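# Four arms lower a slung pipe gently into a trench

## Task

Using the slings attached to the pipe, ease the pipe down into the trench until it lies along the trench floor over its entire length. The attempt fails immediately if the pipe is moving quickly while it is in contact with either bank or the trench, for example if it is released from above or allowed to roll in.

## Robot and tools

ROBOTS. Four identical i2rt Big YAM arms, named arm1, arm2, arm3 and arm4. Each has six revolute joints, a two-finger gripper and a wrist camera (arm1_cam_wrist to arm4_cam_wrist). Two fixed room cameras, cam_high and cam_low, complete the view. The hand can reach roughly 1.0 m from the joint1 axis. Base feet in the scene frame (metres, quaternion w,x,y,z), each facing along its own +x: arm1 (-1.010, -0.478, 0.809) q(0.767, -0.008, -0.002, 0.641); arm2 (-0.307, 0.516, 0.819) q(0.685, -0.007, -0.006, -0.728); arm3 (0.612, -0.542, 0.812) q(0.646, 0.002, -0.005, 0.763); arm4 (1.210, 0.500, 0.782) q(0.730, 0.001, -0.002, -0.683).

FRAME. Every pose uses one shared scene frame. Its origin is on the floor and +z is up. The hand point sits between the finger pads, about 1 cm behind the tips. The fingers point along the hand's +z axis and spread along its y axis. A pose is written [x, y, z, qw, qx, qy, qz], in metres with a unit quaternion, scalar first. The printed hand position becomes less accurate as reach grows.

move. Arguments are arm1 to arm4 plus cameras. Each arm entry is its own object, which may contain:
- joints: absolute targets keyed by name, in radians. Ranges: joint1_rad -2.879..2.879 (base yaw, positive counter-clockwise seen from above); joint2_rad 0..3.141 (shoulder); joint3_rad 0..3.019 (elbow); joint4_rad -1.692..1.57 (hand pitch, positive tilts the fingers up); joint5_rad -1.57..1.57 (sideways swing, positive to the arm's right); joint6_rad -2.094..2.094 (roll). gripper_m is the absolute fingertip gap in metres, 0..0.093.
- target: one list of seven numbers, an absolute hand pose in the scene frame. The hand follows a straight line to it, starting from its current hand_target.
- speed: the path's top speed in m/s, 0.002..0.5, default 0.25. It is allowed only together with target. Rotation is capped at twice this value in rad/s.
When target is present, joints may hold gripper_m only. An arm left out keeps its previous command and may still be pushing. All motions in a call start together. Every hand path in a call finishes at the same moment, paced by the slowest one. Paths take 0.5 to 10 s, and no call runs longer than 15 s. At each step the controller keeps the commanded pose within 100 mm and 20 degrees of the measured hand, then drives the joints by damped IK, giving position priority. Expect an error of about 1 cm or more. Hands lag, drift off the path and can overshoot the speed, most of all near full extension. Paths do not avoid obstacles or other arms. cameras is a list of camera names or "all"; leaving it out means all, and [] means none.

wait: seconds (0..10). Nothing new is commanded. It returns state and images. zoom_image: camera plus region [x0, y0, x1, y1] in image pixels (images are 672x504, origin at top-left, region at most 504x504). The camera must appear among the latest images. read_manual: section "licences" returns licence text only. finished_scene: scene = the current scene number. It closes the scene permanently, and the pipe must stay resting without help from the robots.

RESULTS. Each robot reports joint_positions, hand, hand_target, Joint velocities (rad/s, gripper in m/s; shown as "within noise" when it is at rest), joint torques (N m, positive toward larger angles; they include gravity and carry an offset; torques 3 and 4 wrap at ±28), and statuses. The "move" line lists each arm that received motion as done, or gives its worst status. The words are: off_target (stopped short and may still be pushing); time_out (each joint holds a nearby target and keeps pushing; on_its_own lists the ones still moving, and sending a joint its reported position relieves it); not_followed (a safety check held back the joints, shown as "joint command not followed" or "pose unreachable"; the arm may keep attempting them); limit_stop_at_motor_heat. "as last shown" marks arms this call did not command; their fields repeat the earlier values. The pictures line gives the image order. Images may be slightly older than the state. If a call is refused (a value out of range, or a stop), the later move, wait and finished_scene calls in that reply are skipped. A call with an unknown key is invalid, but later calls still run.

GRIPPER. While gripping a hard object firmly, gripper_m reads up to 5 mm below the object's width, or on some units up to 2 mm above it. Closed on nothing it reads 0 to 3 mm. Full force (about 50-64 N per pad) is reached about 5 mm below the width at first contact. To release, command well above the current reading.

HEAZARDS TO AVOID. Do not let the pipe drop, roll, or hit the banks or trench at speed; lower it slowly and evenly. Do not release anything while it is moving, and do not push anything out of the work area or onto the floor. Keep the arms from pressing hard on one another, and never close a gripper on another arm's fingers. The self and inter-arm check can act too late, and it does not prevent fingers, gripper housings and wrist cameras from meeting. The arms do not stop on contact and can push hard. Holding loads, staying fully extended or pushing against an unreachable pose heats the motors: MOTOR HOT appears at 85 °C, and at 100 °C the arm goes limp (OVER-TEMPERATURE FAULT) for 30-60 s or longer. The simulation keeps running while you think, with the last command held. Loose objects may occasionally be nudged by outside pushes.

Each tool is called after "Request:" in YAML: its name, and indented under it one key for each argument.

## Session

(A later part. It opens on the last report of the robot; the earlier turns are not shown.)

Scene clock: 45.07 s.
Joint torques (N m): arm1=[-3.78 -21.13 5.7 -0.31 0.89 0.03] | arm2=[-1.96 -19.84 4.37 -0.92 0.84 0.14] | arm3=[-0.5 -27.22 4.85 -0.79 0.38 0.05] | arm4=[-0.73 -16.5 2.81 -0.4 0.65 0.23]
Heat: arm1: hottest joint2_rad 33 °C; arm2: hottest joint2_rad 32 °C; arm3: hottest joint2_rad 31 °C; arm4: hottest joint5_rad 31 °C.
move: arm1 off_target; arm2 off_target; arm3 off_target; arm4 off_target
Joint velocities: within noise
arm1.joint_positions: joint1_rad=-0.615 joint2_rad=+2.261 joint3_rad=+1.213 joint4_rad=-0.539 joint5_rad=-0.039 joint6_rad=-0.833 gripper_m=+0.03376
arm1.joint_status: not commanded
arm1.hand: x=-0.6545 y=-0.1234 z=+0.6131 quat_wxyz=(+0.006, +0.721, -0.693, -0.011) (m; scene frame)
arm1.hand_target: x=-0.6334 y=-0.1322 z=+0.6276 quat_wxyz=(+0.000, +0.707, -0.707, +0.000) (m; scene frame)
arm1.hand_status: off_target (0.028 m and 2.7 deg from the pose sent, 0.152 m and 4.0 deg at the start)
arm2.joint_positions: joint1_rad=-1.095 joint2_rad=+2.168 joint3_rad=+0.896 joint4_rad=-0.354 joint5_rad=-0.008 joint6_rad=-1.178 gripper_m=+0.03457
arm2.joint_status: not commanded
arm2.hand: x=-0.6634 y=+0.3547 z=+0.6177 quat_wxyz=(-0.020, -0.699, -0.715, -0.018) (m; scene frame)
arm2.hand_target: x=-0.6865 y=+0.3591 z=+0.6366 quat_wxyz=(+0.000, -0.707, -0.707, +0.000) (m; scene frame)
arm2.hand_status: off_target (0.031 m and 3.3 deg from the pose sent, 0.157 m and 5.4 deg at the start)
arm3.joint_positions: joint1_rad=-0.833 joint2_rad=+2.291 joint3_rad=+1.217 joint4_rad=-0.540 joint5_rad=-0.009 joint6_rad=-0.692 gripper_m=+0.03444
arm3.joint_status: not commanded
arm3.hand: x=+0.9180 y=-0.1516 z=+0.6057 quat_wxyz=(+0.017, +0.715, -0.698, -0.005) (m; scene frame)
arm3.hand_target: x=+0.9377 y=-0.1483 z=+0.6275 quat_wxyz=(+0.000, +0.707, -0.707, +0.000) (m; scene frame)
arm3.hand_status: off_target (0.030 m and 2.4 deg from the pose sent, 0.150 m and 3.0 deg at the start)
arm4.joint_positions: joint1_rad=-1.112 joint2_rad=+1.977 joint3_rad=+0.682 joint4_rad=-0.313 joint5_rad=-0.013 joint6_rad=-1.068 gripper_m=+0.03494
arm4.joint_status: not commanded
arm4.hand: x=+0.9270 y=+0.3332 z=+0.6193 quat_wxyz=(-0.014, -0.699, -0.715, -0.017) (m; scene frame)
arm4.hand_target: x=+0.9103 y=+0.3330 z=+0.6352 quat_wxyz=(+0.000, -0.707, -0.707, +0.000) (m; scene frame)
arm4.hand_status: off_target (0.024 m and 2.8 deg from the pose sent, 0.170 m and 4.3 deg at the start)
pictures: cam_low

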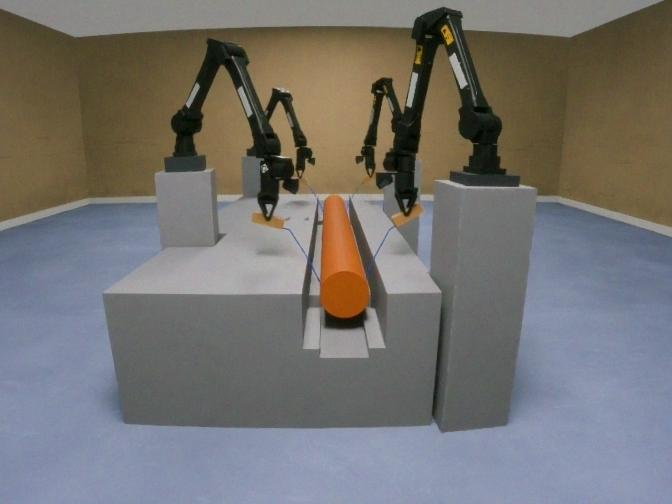

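Request:
move:
  arm1: {"target": [-0.635, -0.128, 0.560, 0, 0.7071, -0.7071, 0], "speed": 0.045}
  arm2: {"target": [-0.685, 0.356, 0.568, 0, 0.7071, 0.7071, 0], "speed": 0.045}
  arm3: {"target": [0.937, -0.144, 0.556, 0, 0.7071, -0.7071, 0], "speed": 0.045}
  arm4: {"target": [0.911, 0.331, 0.564, 0, 0.7071, 0.7071, 0], "speed": 0.045}
  cameras: ["cam_low"]

Request:
zoom_image:
  camera: "cam_low"
  region: [280, 140, 400, 360]

Request:
move:
  arm1: {"target": [-0.638, -0.157, 0.468, 0, 0.7071, -0.7071, 0], "speed": 0.08}
  arm2: {"target": [-0.682, 0.296, 0.472, 0, 0.7071, 0.7071, 0], "speed": 0.08}
  arm3: {"target": [0.935, -0.160, 0.466, 0, 0.7071, -0.7071, 0], "speed": 0.08}
  arm4: {"target": [0.912, 0.288, 0.470, 0, 0.7071, 0.7071, 0], "speed": 0.08}
  cameras: ["cam_low", "arm2_cam_wrist", "arm4_cam_wrist"]

Request:
zoom_image:
  camera: "cam_low"
  region: [240, 140, 440, 360]

Scene clock: 54.83 s.
Joint torques (N m): arm1=[-2.96 -18.73 4.52 0.12 0.81 0.11] | arm2=[-2.55 -17.14 3.07 -0.35 0.69 0.19] | arm3=[-0.62 -24.41 4.22 -0.29 0.37 0.07] | arm4=[-0.73 -13.68 1.05 0.38 0.48 0.28]
Heat: arm1: hottest joint2_rad 33 °C; arm2: hottest joint2_rad 32 °C; arm3: hottest joint2_rad 32 °C; arm4: hottest joint5_rad 31 °C.
move: arm1 off_target; arm2 off_target; arm3 off_target; arm4 done
Joint velocities: within noise
arm1.joint_positions: joint1_rad=-0.605 joint2_rad=+2.380 joint3_rad=+1.271 joint4_rad=-0.446 joint5_rad=-0.037 joint6_rad=-0.828 gripper_m=+0.03376
arm1.joint_status: not commanded
arm1.hand: x=-0.6465 y=-0.1101 z=+0.5654 quat_wxyz=(-0.010, +0.723, -0.691, -0.010) (m; scene frame)
arm1.hand_target: x=-0.6357 y=-0.1278 z=+0.5603 quat_wxyz=(+0.000, +0.707, -0.707, +0.000) (m; scene frame)
arm1.hand_status: off_target (0.022 m and 3.1 deg from the pose sent, 0.057 m and 2.7 deg at the start)
arm2.joint_positions: joint1_rad=-1.085 joint2_rad=+2.320 joint3_rad=+0.952 joint4_rad=-0.229 joint5_rad=-0.005 joint6_rad=-1.177 gripper_m=+0.03457
arm2.joint_status: not commanded
arm2.hand: x=-0.6719 y=+0.3464 z=+0.5647 quat_wxyz=(-0.012, -0.696, -0.718, -0.004) (m; scene frame)
arm2.hand_target: x=-0.6846 y=+0.3561 z=+0.5680 quat_wxyz=(+0.000, -0.707, -0.707, +0.000) (m; scene frame)
arm2.hand_status: off_target (0.017 m and 2.3 deg from the pose sent, 0.054 m and 3.3 deg at the start)
arm3.joint_positions: joint1_rad=-0.826 joint2_rad=+2.418 joint3_rad=+1.281 joint4_rad=-0.443 joint5_rad=-0.009 joint6_rad=-0.690 gripper_m=+0.03444
arm3.joint_status: not commanded
arm3.hand: x=+0.9245 y=-0.1374 z=+0.5546 quat_wxyz=(+0.000, +0.717, -0.697, -0.006) (m; scene frame)
arm3.hand_target: x=+0.9368 y=-0.1441 z=+0.5560 quat_wxyz=(+0.000, +0.707, -0.707, +0.000) (m; scene frame)
arm3.hand_status: off_target (0.014 m and 1.8 deg from the pose sent, 0.054 m and 2.4 deg at the start)
arm4.joint_positions: joint1_rad=-1.105 joint2_rad=+2.167 joint3_rad=+0.735 joint4_rad=-0.143 joint5_rad=-0.008 joint6_rad=-1.067 gripper_m=+0.03494
arm4.joint_status: not commanded
arm4.hand: x=+0.9156 y=+0.3247 z=+0.5627 quat_wxyz=(-0.007, -0.697, -0.717, -0.001) (m; scene frame)
arm4.hand_target: x=+0.9110 y=+0.3309 z=+0.5640 quat_wxyz=(+0.000, -0.707, -0.707, +0.000) (m; scene frame)
arm4.hand_status: done (0.008 m and 1.8 deg from the pose sent, 0.058 m and 2.8 deg at the start)
pictures: cam_low

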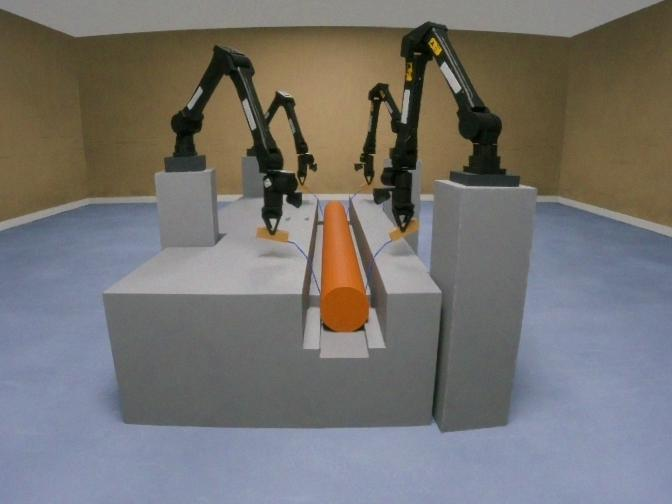

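Scaled by 2.291.

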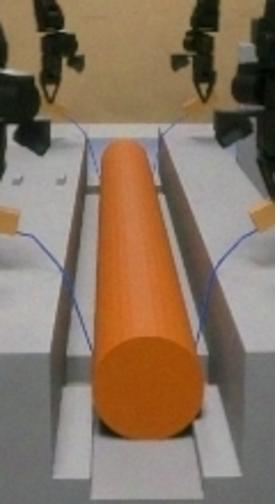

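Scene clock: 56.87 s.
Joint torques (N m): arm1=[-0.03 -16.09 5.41 1.35 0.11 0.01] | arm2=[1.55 -15.38 3.93 0.32 -0.32 0.21] | arm3=[0.5 -18.61 5.55 1.26 0.09 0.13] | arm4=[2.26 -12.69 2.41 1.1 -0.4 0.29]
Heat: arm1: hottest joint2_rad 33 °C; arm2: hottest joint2_rad 32 °C; arm3: hottest joint2_rad 32 °C; arm4: hottest joint3_rad 30 °C.
move: arm1 off_target; arm2 off_target; arm3 off_target; arm4 off_target
Joint velocities: within noise
arm1.joint_positions: joint1_rad=-0.676 joint2_rad=+2.545 joint3_rad=+1.280 joint4_rad=-0.320 joint5_rad=-0.020 joint6_rad=-0.853 gripper_m=+0.03375
arm1.joint_status: not commanded
arm1.hand: x=-0.6420 y=-0.1606 z=+0.4881 quat_wxyz=(+0.005, +0.707, -0.708, -0.002) (m; scene frame)
arm1.hand_target: x=-0.6387 y=-0.1577 z=+0.4689 quat_wxyz=(+0.000, +0.707, -0.707, +0.000) (m; scene frame)
arm1.hand_status: off_target (0.021 m and 0.6 deg from the pose sent, 0.108 m and 3.0 deg at the start)
arm2.joint_positions: joint1_rad=-1.011 joint2_rad=+2.556 joint3_rad=+1.134 joint4_rad=-0.174 joint5_rad=+0.017 joint6_rad=-1.055 gripper_m=+0.03457
arm2.joint_status: not commanded
arm2.hand: x=-0.6829 y=+0.3098 z=+0.4832 quat_wxyz=(+0.000, -0.713, -0.701, -0.007) (m; scene frame)
arm2.hand_target: x=-0.6814 y=+0.2965 z=+0.4726 quat_wxyz=(+0.000, -0.707, -0.707, +0.000) (m; scene frame)
arm2.hand_status: off_target (0.018 m and 1.3 deg from the pose sent, 0.106 m and 2.3 deg at the start)
arm3.joint_positions: joint1_rad=-0.858 joint2_rad=+2.555 joint3_rad=+1.315 joint4_rad=-0.343 joint5_rad=-0.002 joint6_rad=-0.713 gripper_m=+0.03445
arm3.joint_status: not commanded
arm3.hand: x=+0.9296 y=-0.1575 z=+0.4930 quat_wxyz=(+0.001, +0.714, -0.700, -0.003) (m; scene frame)
arm3.hand_target: x=+0.9339 y=-0.1611 z=+0.4676 quat_wxyz=(+0.000, +0.707, -0.707, +0.000) (m; scene frame)
arm3.hand_status: off_target (0.028 m and 1.2 deg from the pose sent, 0.092 m and 1.8 deg at the start)
arm4.joint_positions: joint1_rad=-1.048 joint2_rad=+2.434 joint3_rad=+0.876 joint4_rad=-0.043 joint5_rad=+0.015 joint6_rad=-0.966 gripper_m=+0.03494
arm4.joint_status: not commanded
arm4.hand: x=+0.9174 y=+0.3065 z=+0.4784 quat_wxyz=(+0.002, -0.713, -0.701, -0.017) (m; scene frame)
arm4.hand_target: x=+0.9123 y=+0.2884 z=+0.4709 quat_wxyz=(+0.000, -0.707, -0.707, +0.000) (m; scene frame)
arm4.hand_status: off_target (0.021 m and 2.2 deg from the pose sent, 0.100 m and 1.8 deg at the start)
pictures: arm2_cam_wrist, arm4_cam_wrist, cam_low

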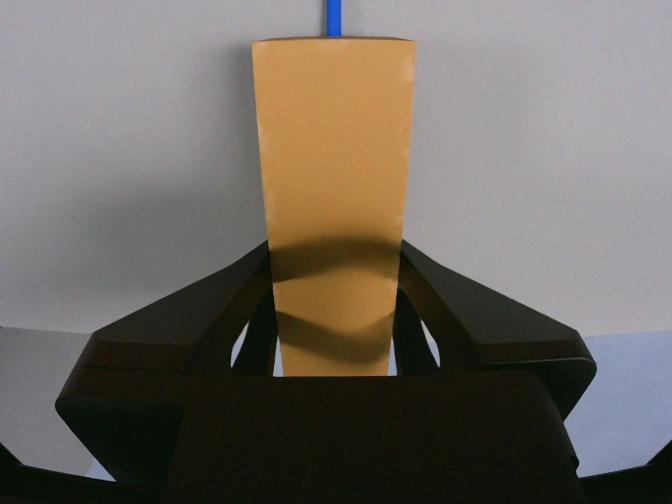

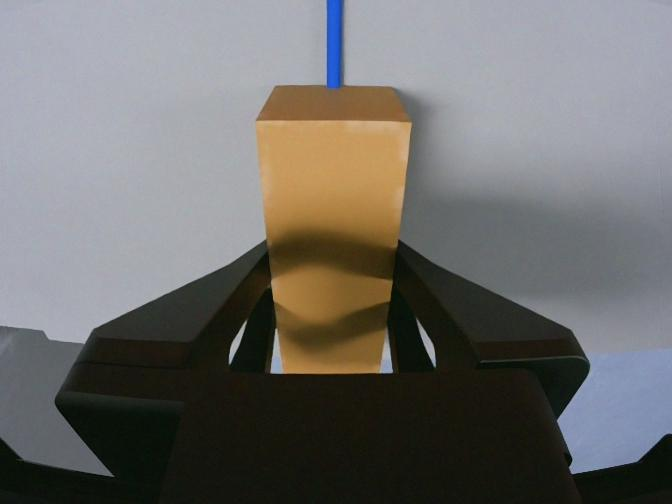

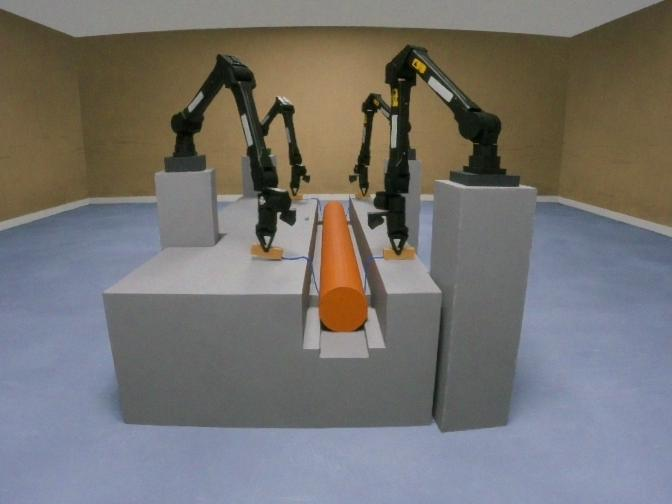

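Scaled by 2.291.

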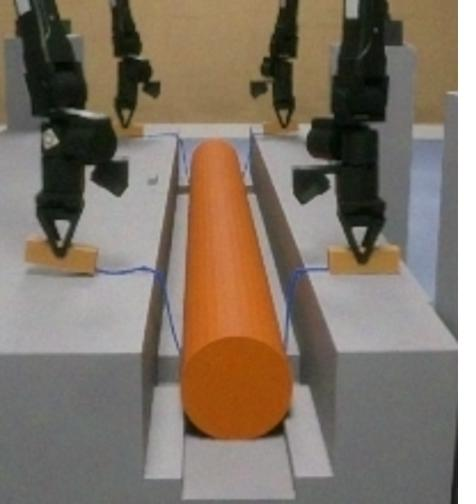

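Request:
move:
  arm1: {"target": [-0.638, -0.160, 0.456, 0, 0.7071, -0.7071, 0], "speed": 0.05}
  arm2: {"target": [-0.682, 0.300, 0.466, 0, 0.7071, 0.7071, 0], "speed": 0.05}
  arm3: {"target": [0.935, -0.160, 0.446, 0, 0.7071, -0.7071, 0], "speed": 0.05}
  cameras: []

Request:
move:
  arm1: {"target": [-0.641, -0.162, 0.482, 0, 0.7071, -0.7071, 0], "joints": {"gripper_m": 0.08}, "speed": 0.05}
  arm2: {"target": [-0.684, 0.308, 0.485, 0, 0.7071, 0.7071, 0], "joints": {"gripper_m": 0.08}, "speed": 0.05}
  arm3: {"target": [0.931, -0.162, 0.482, 0, 0.7071, -0.7071, 0], "joints": {"gripper_m": 0.08}, "speed": 0.05}
  arm4: {"target": [0.914, 0.303, 0.483, 0, 0.7071, 0.7071, 0], "joints": {"gripper_m": 0.08}, "speed": 0.05}
  cameras: ["cam_low", "cam_high", "arm1_cam_wrist", "arm3_cam_wrist"]

Scene clock: 65.37 s.
Joint torques (N m): arm1=[-0.26 -15.44 5.61 1.58 0.01 -0.01] | arm2=[0.85 -15.03 4.04 0.38 -0.36 0.15] | arm3=[0.91 -17.73 6.17 1.48 0.04 0.14] | arm4=[2.32 -12.63 2.37 1.11 -0.4 0.28]
Heat: arm1: hottest joint2_rad 33 °C; arm2: hottest joint2_rad 32 °C; arm3: hottest joint2_rad 33 °C; arm4: hottest joint3_rad 30 °C.
move: arm1 off_target; arm2 off_target; arm3 off_target
Joint velocities: within noise
arm1.joint_positions: joint1_rad=-0.679 joint2_rad=+2.561 joint3_rad=+1.286 joint4_rad=-0.311 joint5_rad=-0.018 joint6_rad=-0.855 gripper_m=+0.03375
arm1.joint_status: not commanded
arm1.hand: x=-0.6423 y=-0.1628 z=+0.4813 quat_wxyz=(+0.005, +0.707, -0.708, -0.001) (m; scene frame)
arm1.hand_target: x=-0.6390 y=-0.1610 z=+0.4575 quat_wxyz=(+0.000, +0.707, -0.707, +0.000) (m; scene frame)
arm1.hand_status: off_target (0.026 m and 0.6 deg from the pose sent, 0.032 m and 0.6 deg at the start)
arm2.joint_positions: joint1_rad=-1.011 joint2_rad=+2.567 joint3_rad=+1.137 joint4_rad=-0.163 joint5_rad=+0.019 joint6_rad=-1.055 gripper_m=+0.03457
arm2.joint_status: not commanded
arm2.hand: x=-0.6822 y=+0.3104 z=+0.4790 quat_wxyz=(+0.001, -0.713, -0.701, -0.007) (m; scene frame)
arm2.hand_target: x=-0.6815 y=+0.3004 z=+0.4666 quat_wxyz=(+0.000, -0.707, -0.707, +0.000) (m; scene frame)
arm2.hand_status: off_target (0.017 m and 1.2 deg from the pose sent, 0.020 m and 1.3 deg at the start)
arm3.joint_positions: joint1_rad=-0.866 joint2_rad=+2.592 joint3_rad=+1.334 joint4_rad=-0.330 joint5_rad=-0.001 joint6_rad=-0.714 gripper_m=+0.03446
arm3.joint_status: not commanded
arm3.hand: x=+0.9314 y=-0.1618 z=+0.4779 quat_wxyz=(+0.004, +0.712, -0.702, -0.002) (m; scene frame)
arm3.hand_target: x=+0.9337 y=-0.1616 z=+0.4483 quat_wxyz=(+0.000, +0.707, -0.707, +0.000) (m; scene frame)
arm3.hand_status: off_target (0.032 m and 0.9 deg from the pose sent, 0.047 m and 1.2 deg at the start)
arm4: as last shown
arm4.joint_positions: joint1_rad=-1.048 joint2_rad=+2.434 joint3_rad=+0.876 joint4_rad=-0.043 joint5_rad=+0.015 joint6_rad=-0.965 gripper_m=+0.03494
arm4.hand_target: x=+0.9124 y=+0.2883 z=+0.4709 quat_wxyz=(+0.000, -0.707, -0.707, +0.000) (m; scene frame)
pictures: none
No camera images: "cameras" was empty.

Scene clock: 66.67 s.
Joint torques (N m): arm1=[-0.03 -20.78 2.17 0.46 -0.01 0.01] | arm2=[-0.67 -19.6 1.37 -0.42 -0.22 0.03] | arm3=[1.32 -25.58 2.61 -0.28 -0.06 0.11] | arm4=[-0.38 -16.5 -0.25 0.69 -0.01 -0.01]
Heat: arm1: hottest joint2_rad 33 °C; arm2: hottest joint2_rad 32 °C; arm3: hottest joint2_rad 33 °C; arm4: hottest joint3_rad 30 °C.
move: arm1 done; arm2 done; arm3 done; arm4 off_target
Joint velocities: within noise
arm1.joint_positions: joint1_rad=-0.678 joint2_rad=+2.570 joint3_rad=+1.287 joint4_rad=-0.296 joint5_rad=-0.018 joint6_rad=-0.855 gripper_m=+0.07993
arm1.joint_status: all done
arm1.hand: x=-0.6423 y=-0.1624 z=+0.4772 quat_wxyz=(+0.002, +0.707, -0.707, -0.001) (m; scene frame)
arm1.hand_target: x=-0.6410 y=-0.1621 z=+0.4820 quat_wxyz=(+0.000, +0.707, -0.707, +0.000) (m; scene frame)
arm1.hand_status: done (0.005 m and 0.2 deg from the pose sent, 0.002 m and 0.6 deg at the start)
arm2.joint_positions: joint1_rad=-1.007 joint2_rad=+2.569 joint3_rad=+1.131 joint4_rad=-0.157 joint5_rad=+0.016 joint6_rad=-1.064 gripper_m=+0.07994
arm2.joint_status: all done
arm2.hand: x=-0.6783 y=+0.3102 z=+0.4777 quat_wxyz=(-0.001, -0.709, -0.705, -0.007) (m; scene frame)
arm2.hand_target: x=-0.6838 y=+0.3080 z=+0.4848 quat_wxyz=(+0.000, -0.707, -0.707, +0.000) (m; scene frame)
arm2.hand_status: done (0.009 m and 0.9 deg from the pose sent, 0.007 m and 1.2 deg at the start)
arm3.joint_positions: joint1_rad=-0.866 joint2_rad=+2.593 joint3_rad=+1.321 joint4_rad=-0.313 joint5_rad=+0.001 joint6_rad=-0.705 gripper_m=+0.07992
arm3.joint_status: all done
arm3.hand: x=+0.9288 y=-0.1655 z=+0.4758 quat_wxyz=(+0.003, +0.709, -0.705, -0.001) (m; scene frame)
arm3.hand_target: x=+0.9310 y=-0.1621 z=+0.4819 quat_wxyz=(+0.000, +0.707, -0.707, +0.000) (m; scene frame)
arm3.hand_status: done (0.007 m and 0.4 deg from the pose sent, 0.004 m and 1.0 deg at the start)
arm4.joint_positions: joint1_rad=-1.038 joint2_rad=+2.443 joint3_rad=+0.866 joint4_rad=-0.024 joint5_rad=+0.006 joint6_rad=-0.970 gripper_m=+0.07990
arm4.joint_status: all done
arm4.hand: x=+0.9250 y=+0.3057 z=+0.4754 quat_wxyz=(-0.003, -0.708, -0.706, -0.016) (m; scene frame)
arm4.hand_target: x=+0.9141 y=+0.3030 z=+0.4829 quat_wxyz=(+0.000, -0.707, -0.707, +0.000) (m; scene frame)
arm4.hand_status: off_target (0.014 m and 1.9 deg from the pose sent, 0.007 m and 2.2 deg at the start)
pictures: arm1_cam_wrist, arm3_cam_wrist, cam_high, cam_low

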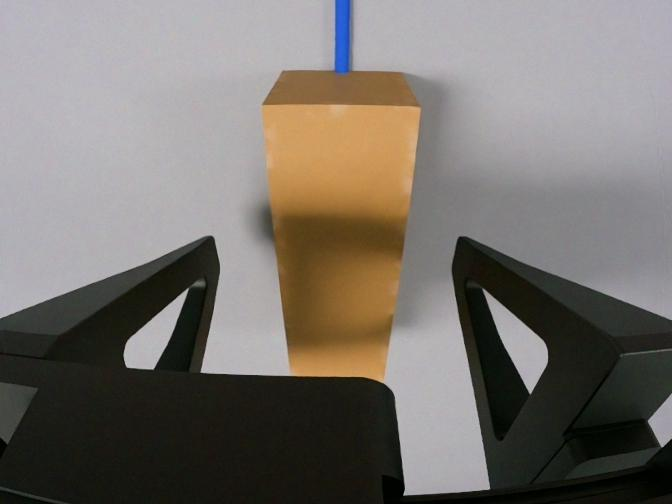

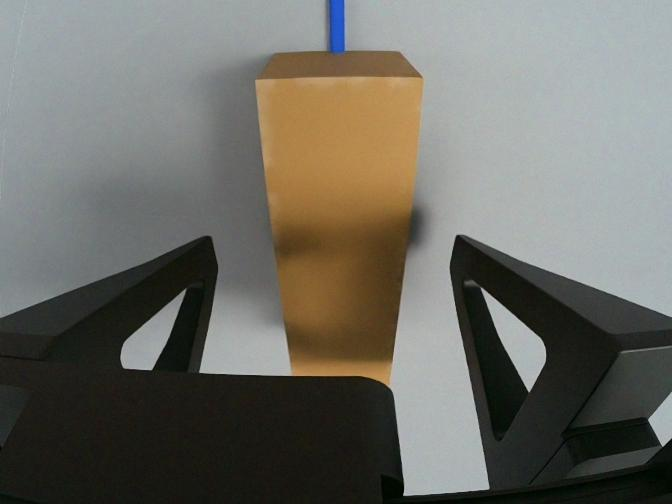

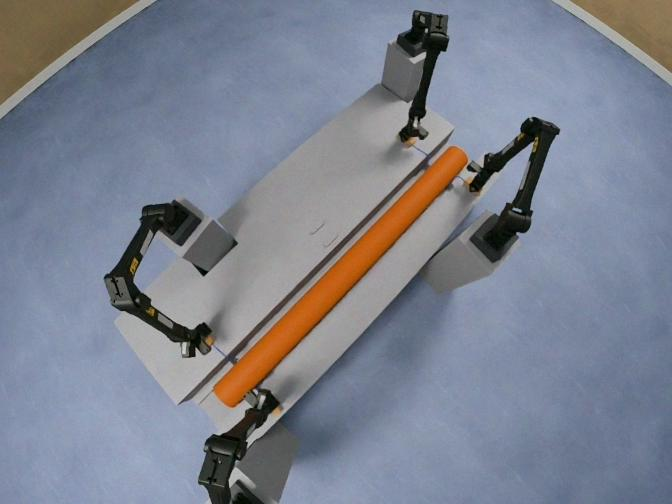

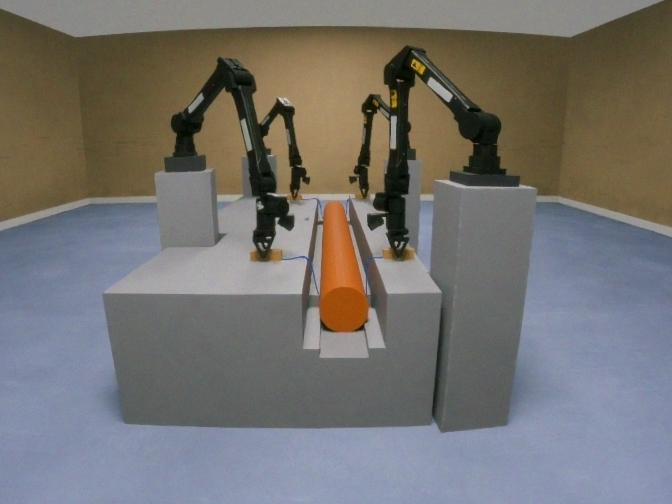

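Request:
move:
  arm1: {"target": [-0.642, -0.162, 0.58, 0, 0.7071, -0.7071, 0]}
  arm2: {"target": [-0.680, 0.309, 0.58, 0, 0.7071, 0.7071, 0]}
  arm3: {"target": [0.929, -0.164, 0.58, 0, 0.7071, -0.7071, 0]}
  arm4: {"target": [0.922, 0.304, 0.58, 0, 0.7071, 0.7071, 0]}
  cameras: []

Request:
finished_scene:
  scene: 2

Scene clock: 71.67 s.
Joint torques (N m): arm1=[-0.67 -17.73 3.63 0.03 0.03 -0.04] | arm2=[-0.32 -16.56 2.99 -0.83 -0.23 0.13] | arm3=[1.49 -21.07 3.88 -0.23 -0.05 0.1] | arm4=[0.38 -12.69 1.43 -0.18 -0.02 0.12]
Heat: arm1: hottest joint2_rad 34 °C; arm2: hottest joint2_rad 32 °C; arm3: hottest joint2_rad 34 °C; arm4: hottest joint3_rad 30 °C.
move: arm1 off_target; arm2 done; arm3 off_target; arm4 done
Joint velocities: within noise
arm1.joint_positions: joint1_rad=-0.678 joint2_rad=+2.294 joint3_rad=+1.173 joint4_rad=-0.417 joint5_rad=-0.018 joint6_rad=-0.855 gripper_m=+0.07993
arm1.joint_status: not commanded
arm1.hand: x=-0.6332 y=-0.1522 z=+0.5909 quat_wxyz=(-0.019, +0.707, -0.707, +0.000) (m; scene frame)
arm1.hand_target: x=-0.6420 y=-0.1620 z=+0.5805 quat_wxyz=(+0.000, +0.707, -0.707, +0.000) (m; scene frame)
arm1.hand_status: off_target (0.017 m and 2.1 deg from the pose sent, 0.103 m and 0.2 deg at the start)
arm2.joint_positions: joint1_rad=-1.007 joint2_rad=+2.286 joint3_rad=+1.000 joint4_rad=-0.273 joint5_rad=+0.016 joint6_rad=-1.064 gripper_m=+0.07994
arm2.joint_status: not commanded
arm2.hand: x=-0.6873 y=+0.3070 z=+0.5831 quat_wxyz=(+0.004, -0.709, -0.705, +0.010) (m; scene frame)
arm2.hand_target: x=-0.6800 y=+0.3090 z=+0.5801 quat_wxyz=(+0.000, -0.707, -0.707, +0.000) (m; scene frame)
arm2.hand_status: done (0.008 m and 1.3 deg from the pose sent, 0.102 m and 0.9 deg at the start)
arm3.joint_positions: joint1_rad=-0.866 joint2_rad=+2.315 joint3_rad=+1.199 joint4_rad=-0.435 joint5_rad=+0.001 joint6_rad=-0.704 gripper_m=+0.07992
arm3.joint_status: not commanded
arm3.hand: x=+0.9360 y=-0.1576 z=+0.5909 quat_wxyz=(-0.015, +0.708, -0.706, -0.003) (m; scene frame)
arm3.hand_target: x=+0.9289 y=-0.1643 z=+0.5802 quat_wxyz=(+0.000, +0.707, -0.707, +0.000) (m; scene frame)
arm3.hand_status: off_target (0.014 m and 1.7 deg from the pose sent, 0.104 m and 0.4 deg at the start)
arm4.joint_positions: joint1_rad=-1.038 joint2_rad=+2.107 joint3_rad=+0.738 joint4_rad=-0.177 joint5_rad=+0.006 joint6_rad=-0.970 gripper_m=+0.07991
arm4.joint_status: not commanded
arm4.hand: x=+0.9156 y=+0.2998 z=+0.5824 quat_wxyz=(+0.003, -0.708, -0.706, +0.011) (m; scene frame)
arm4.hand_target: x=+0.9220 y=+0.3040 z=+0.5801 quat_wxyz=(+0.000, -0.707, -0.707, +0.000) (m; scene frame)
arm4.hand_status: done (0.008 m and 1.3 deg from the pose sent, 0.105 m and 1.9 deg at the start)
pictures: none
No camera images: "cameras" was empty.

The scene is finished: the task was done.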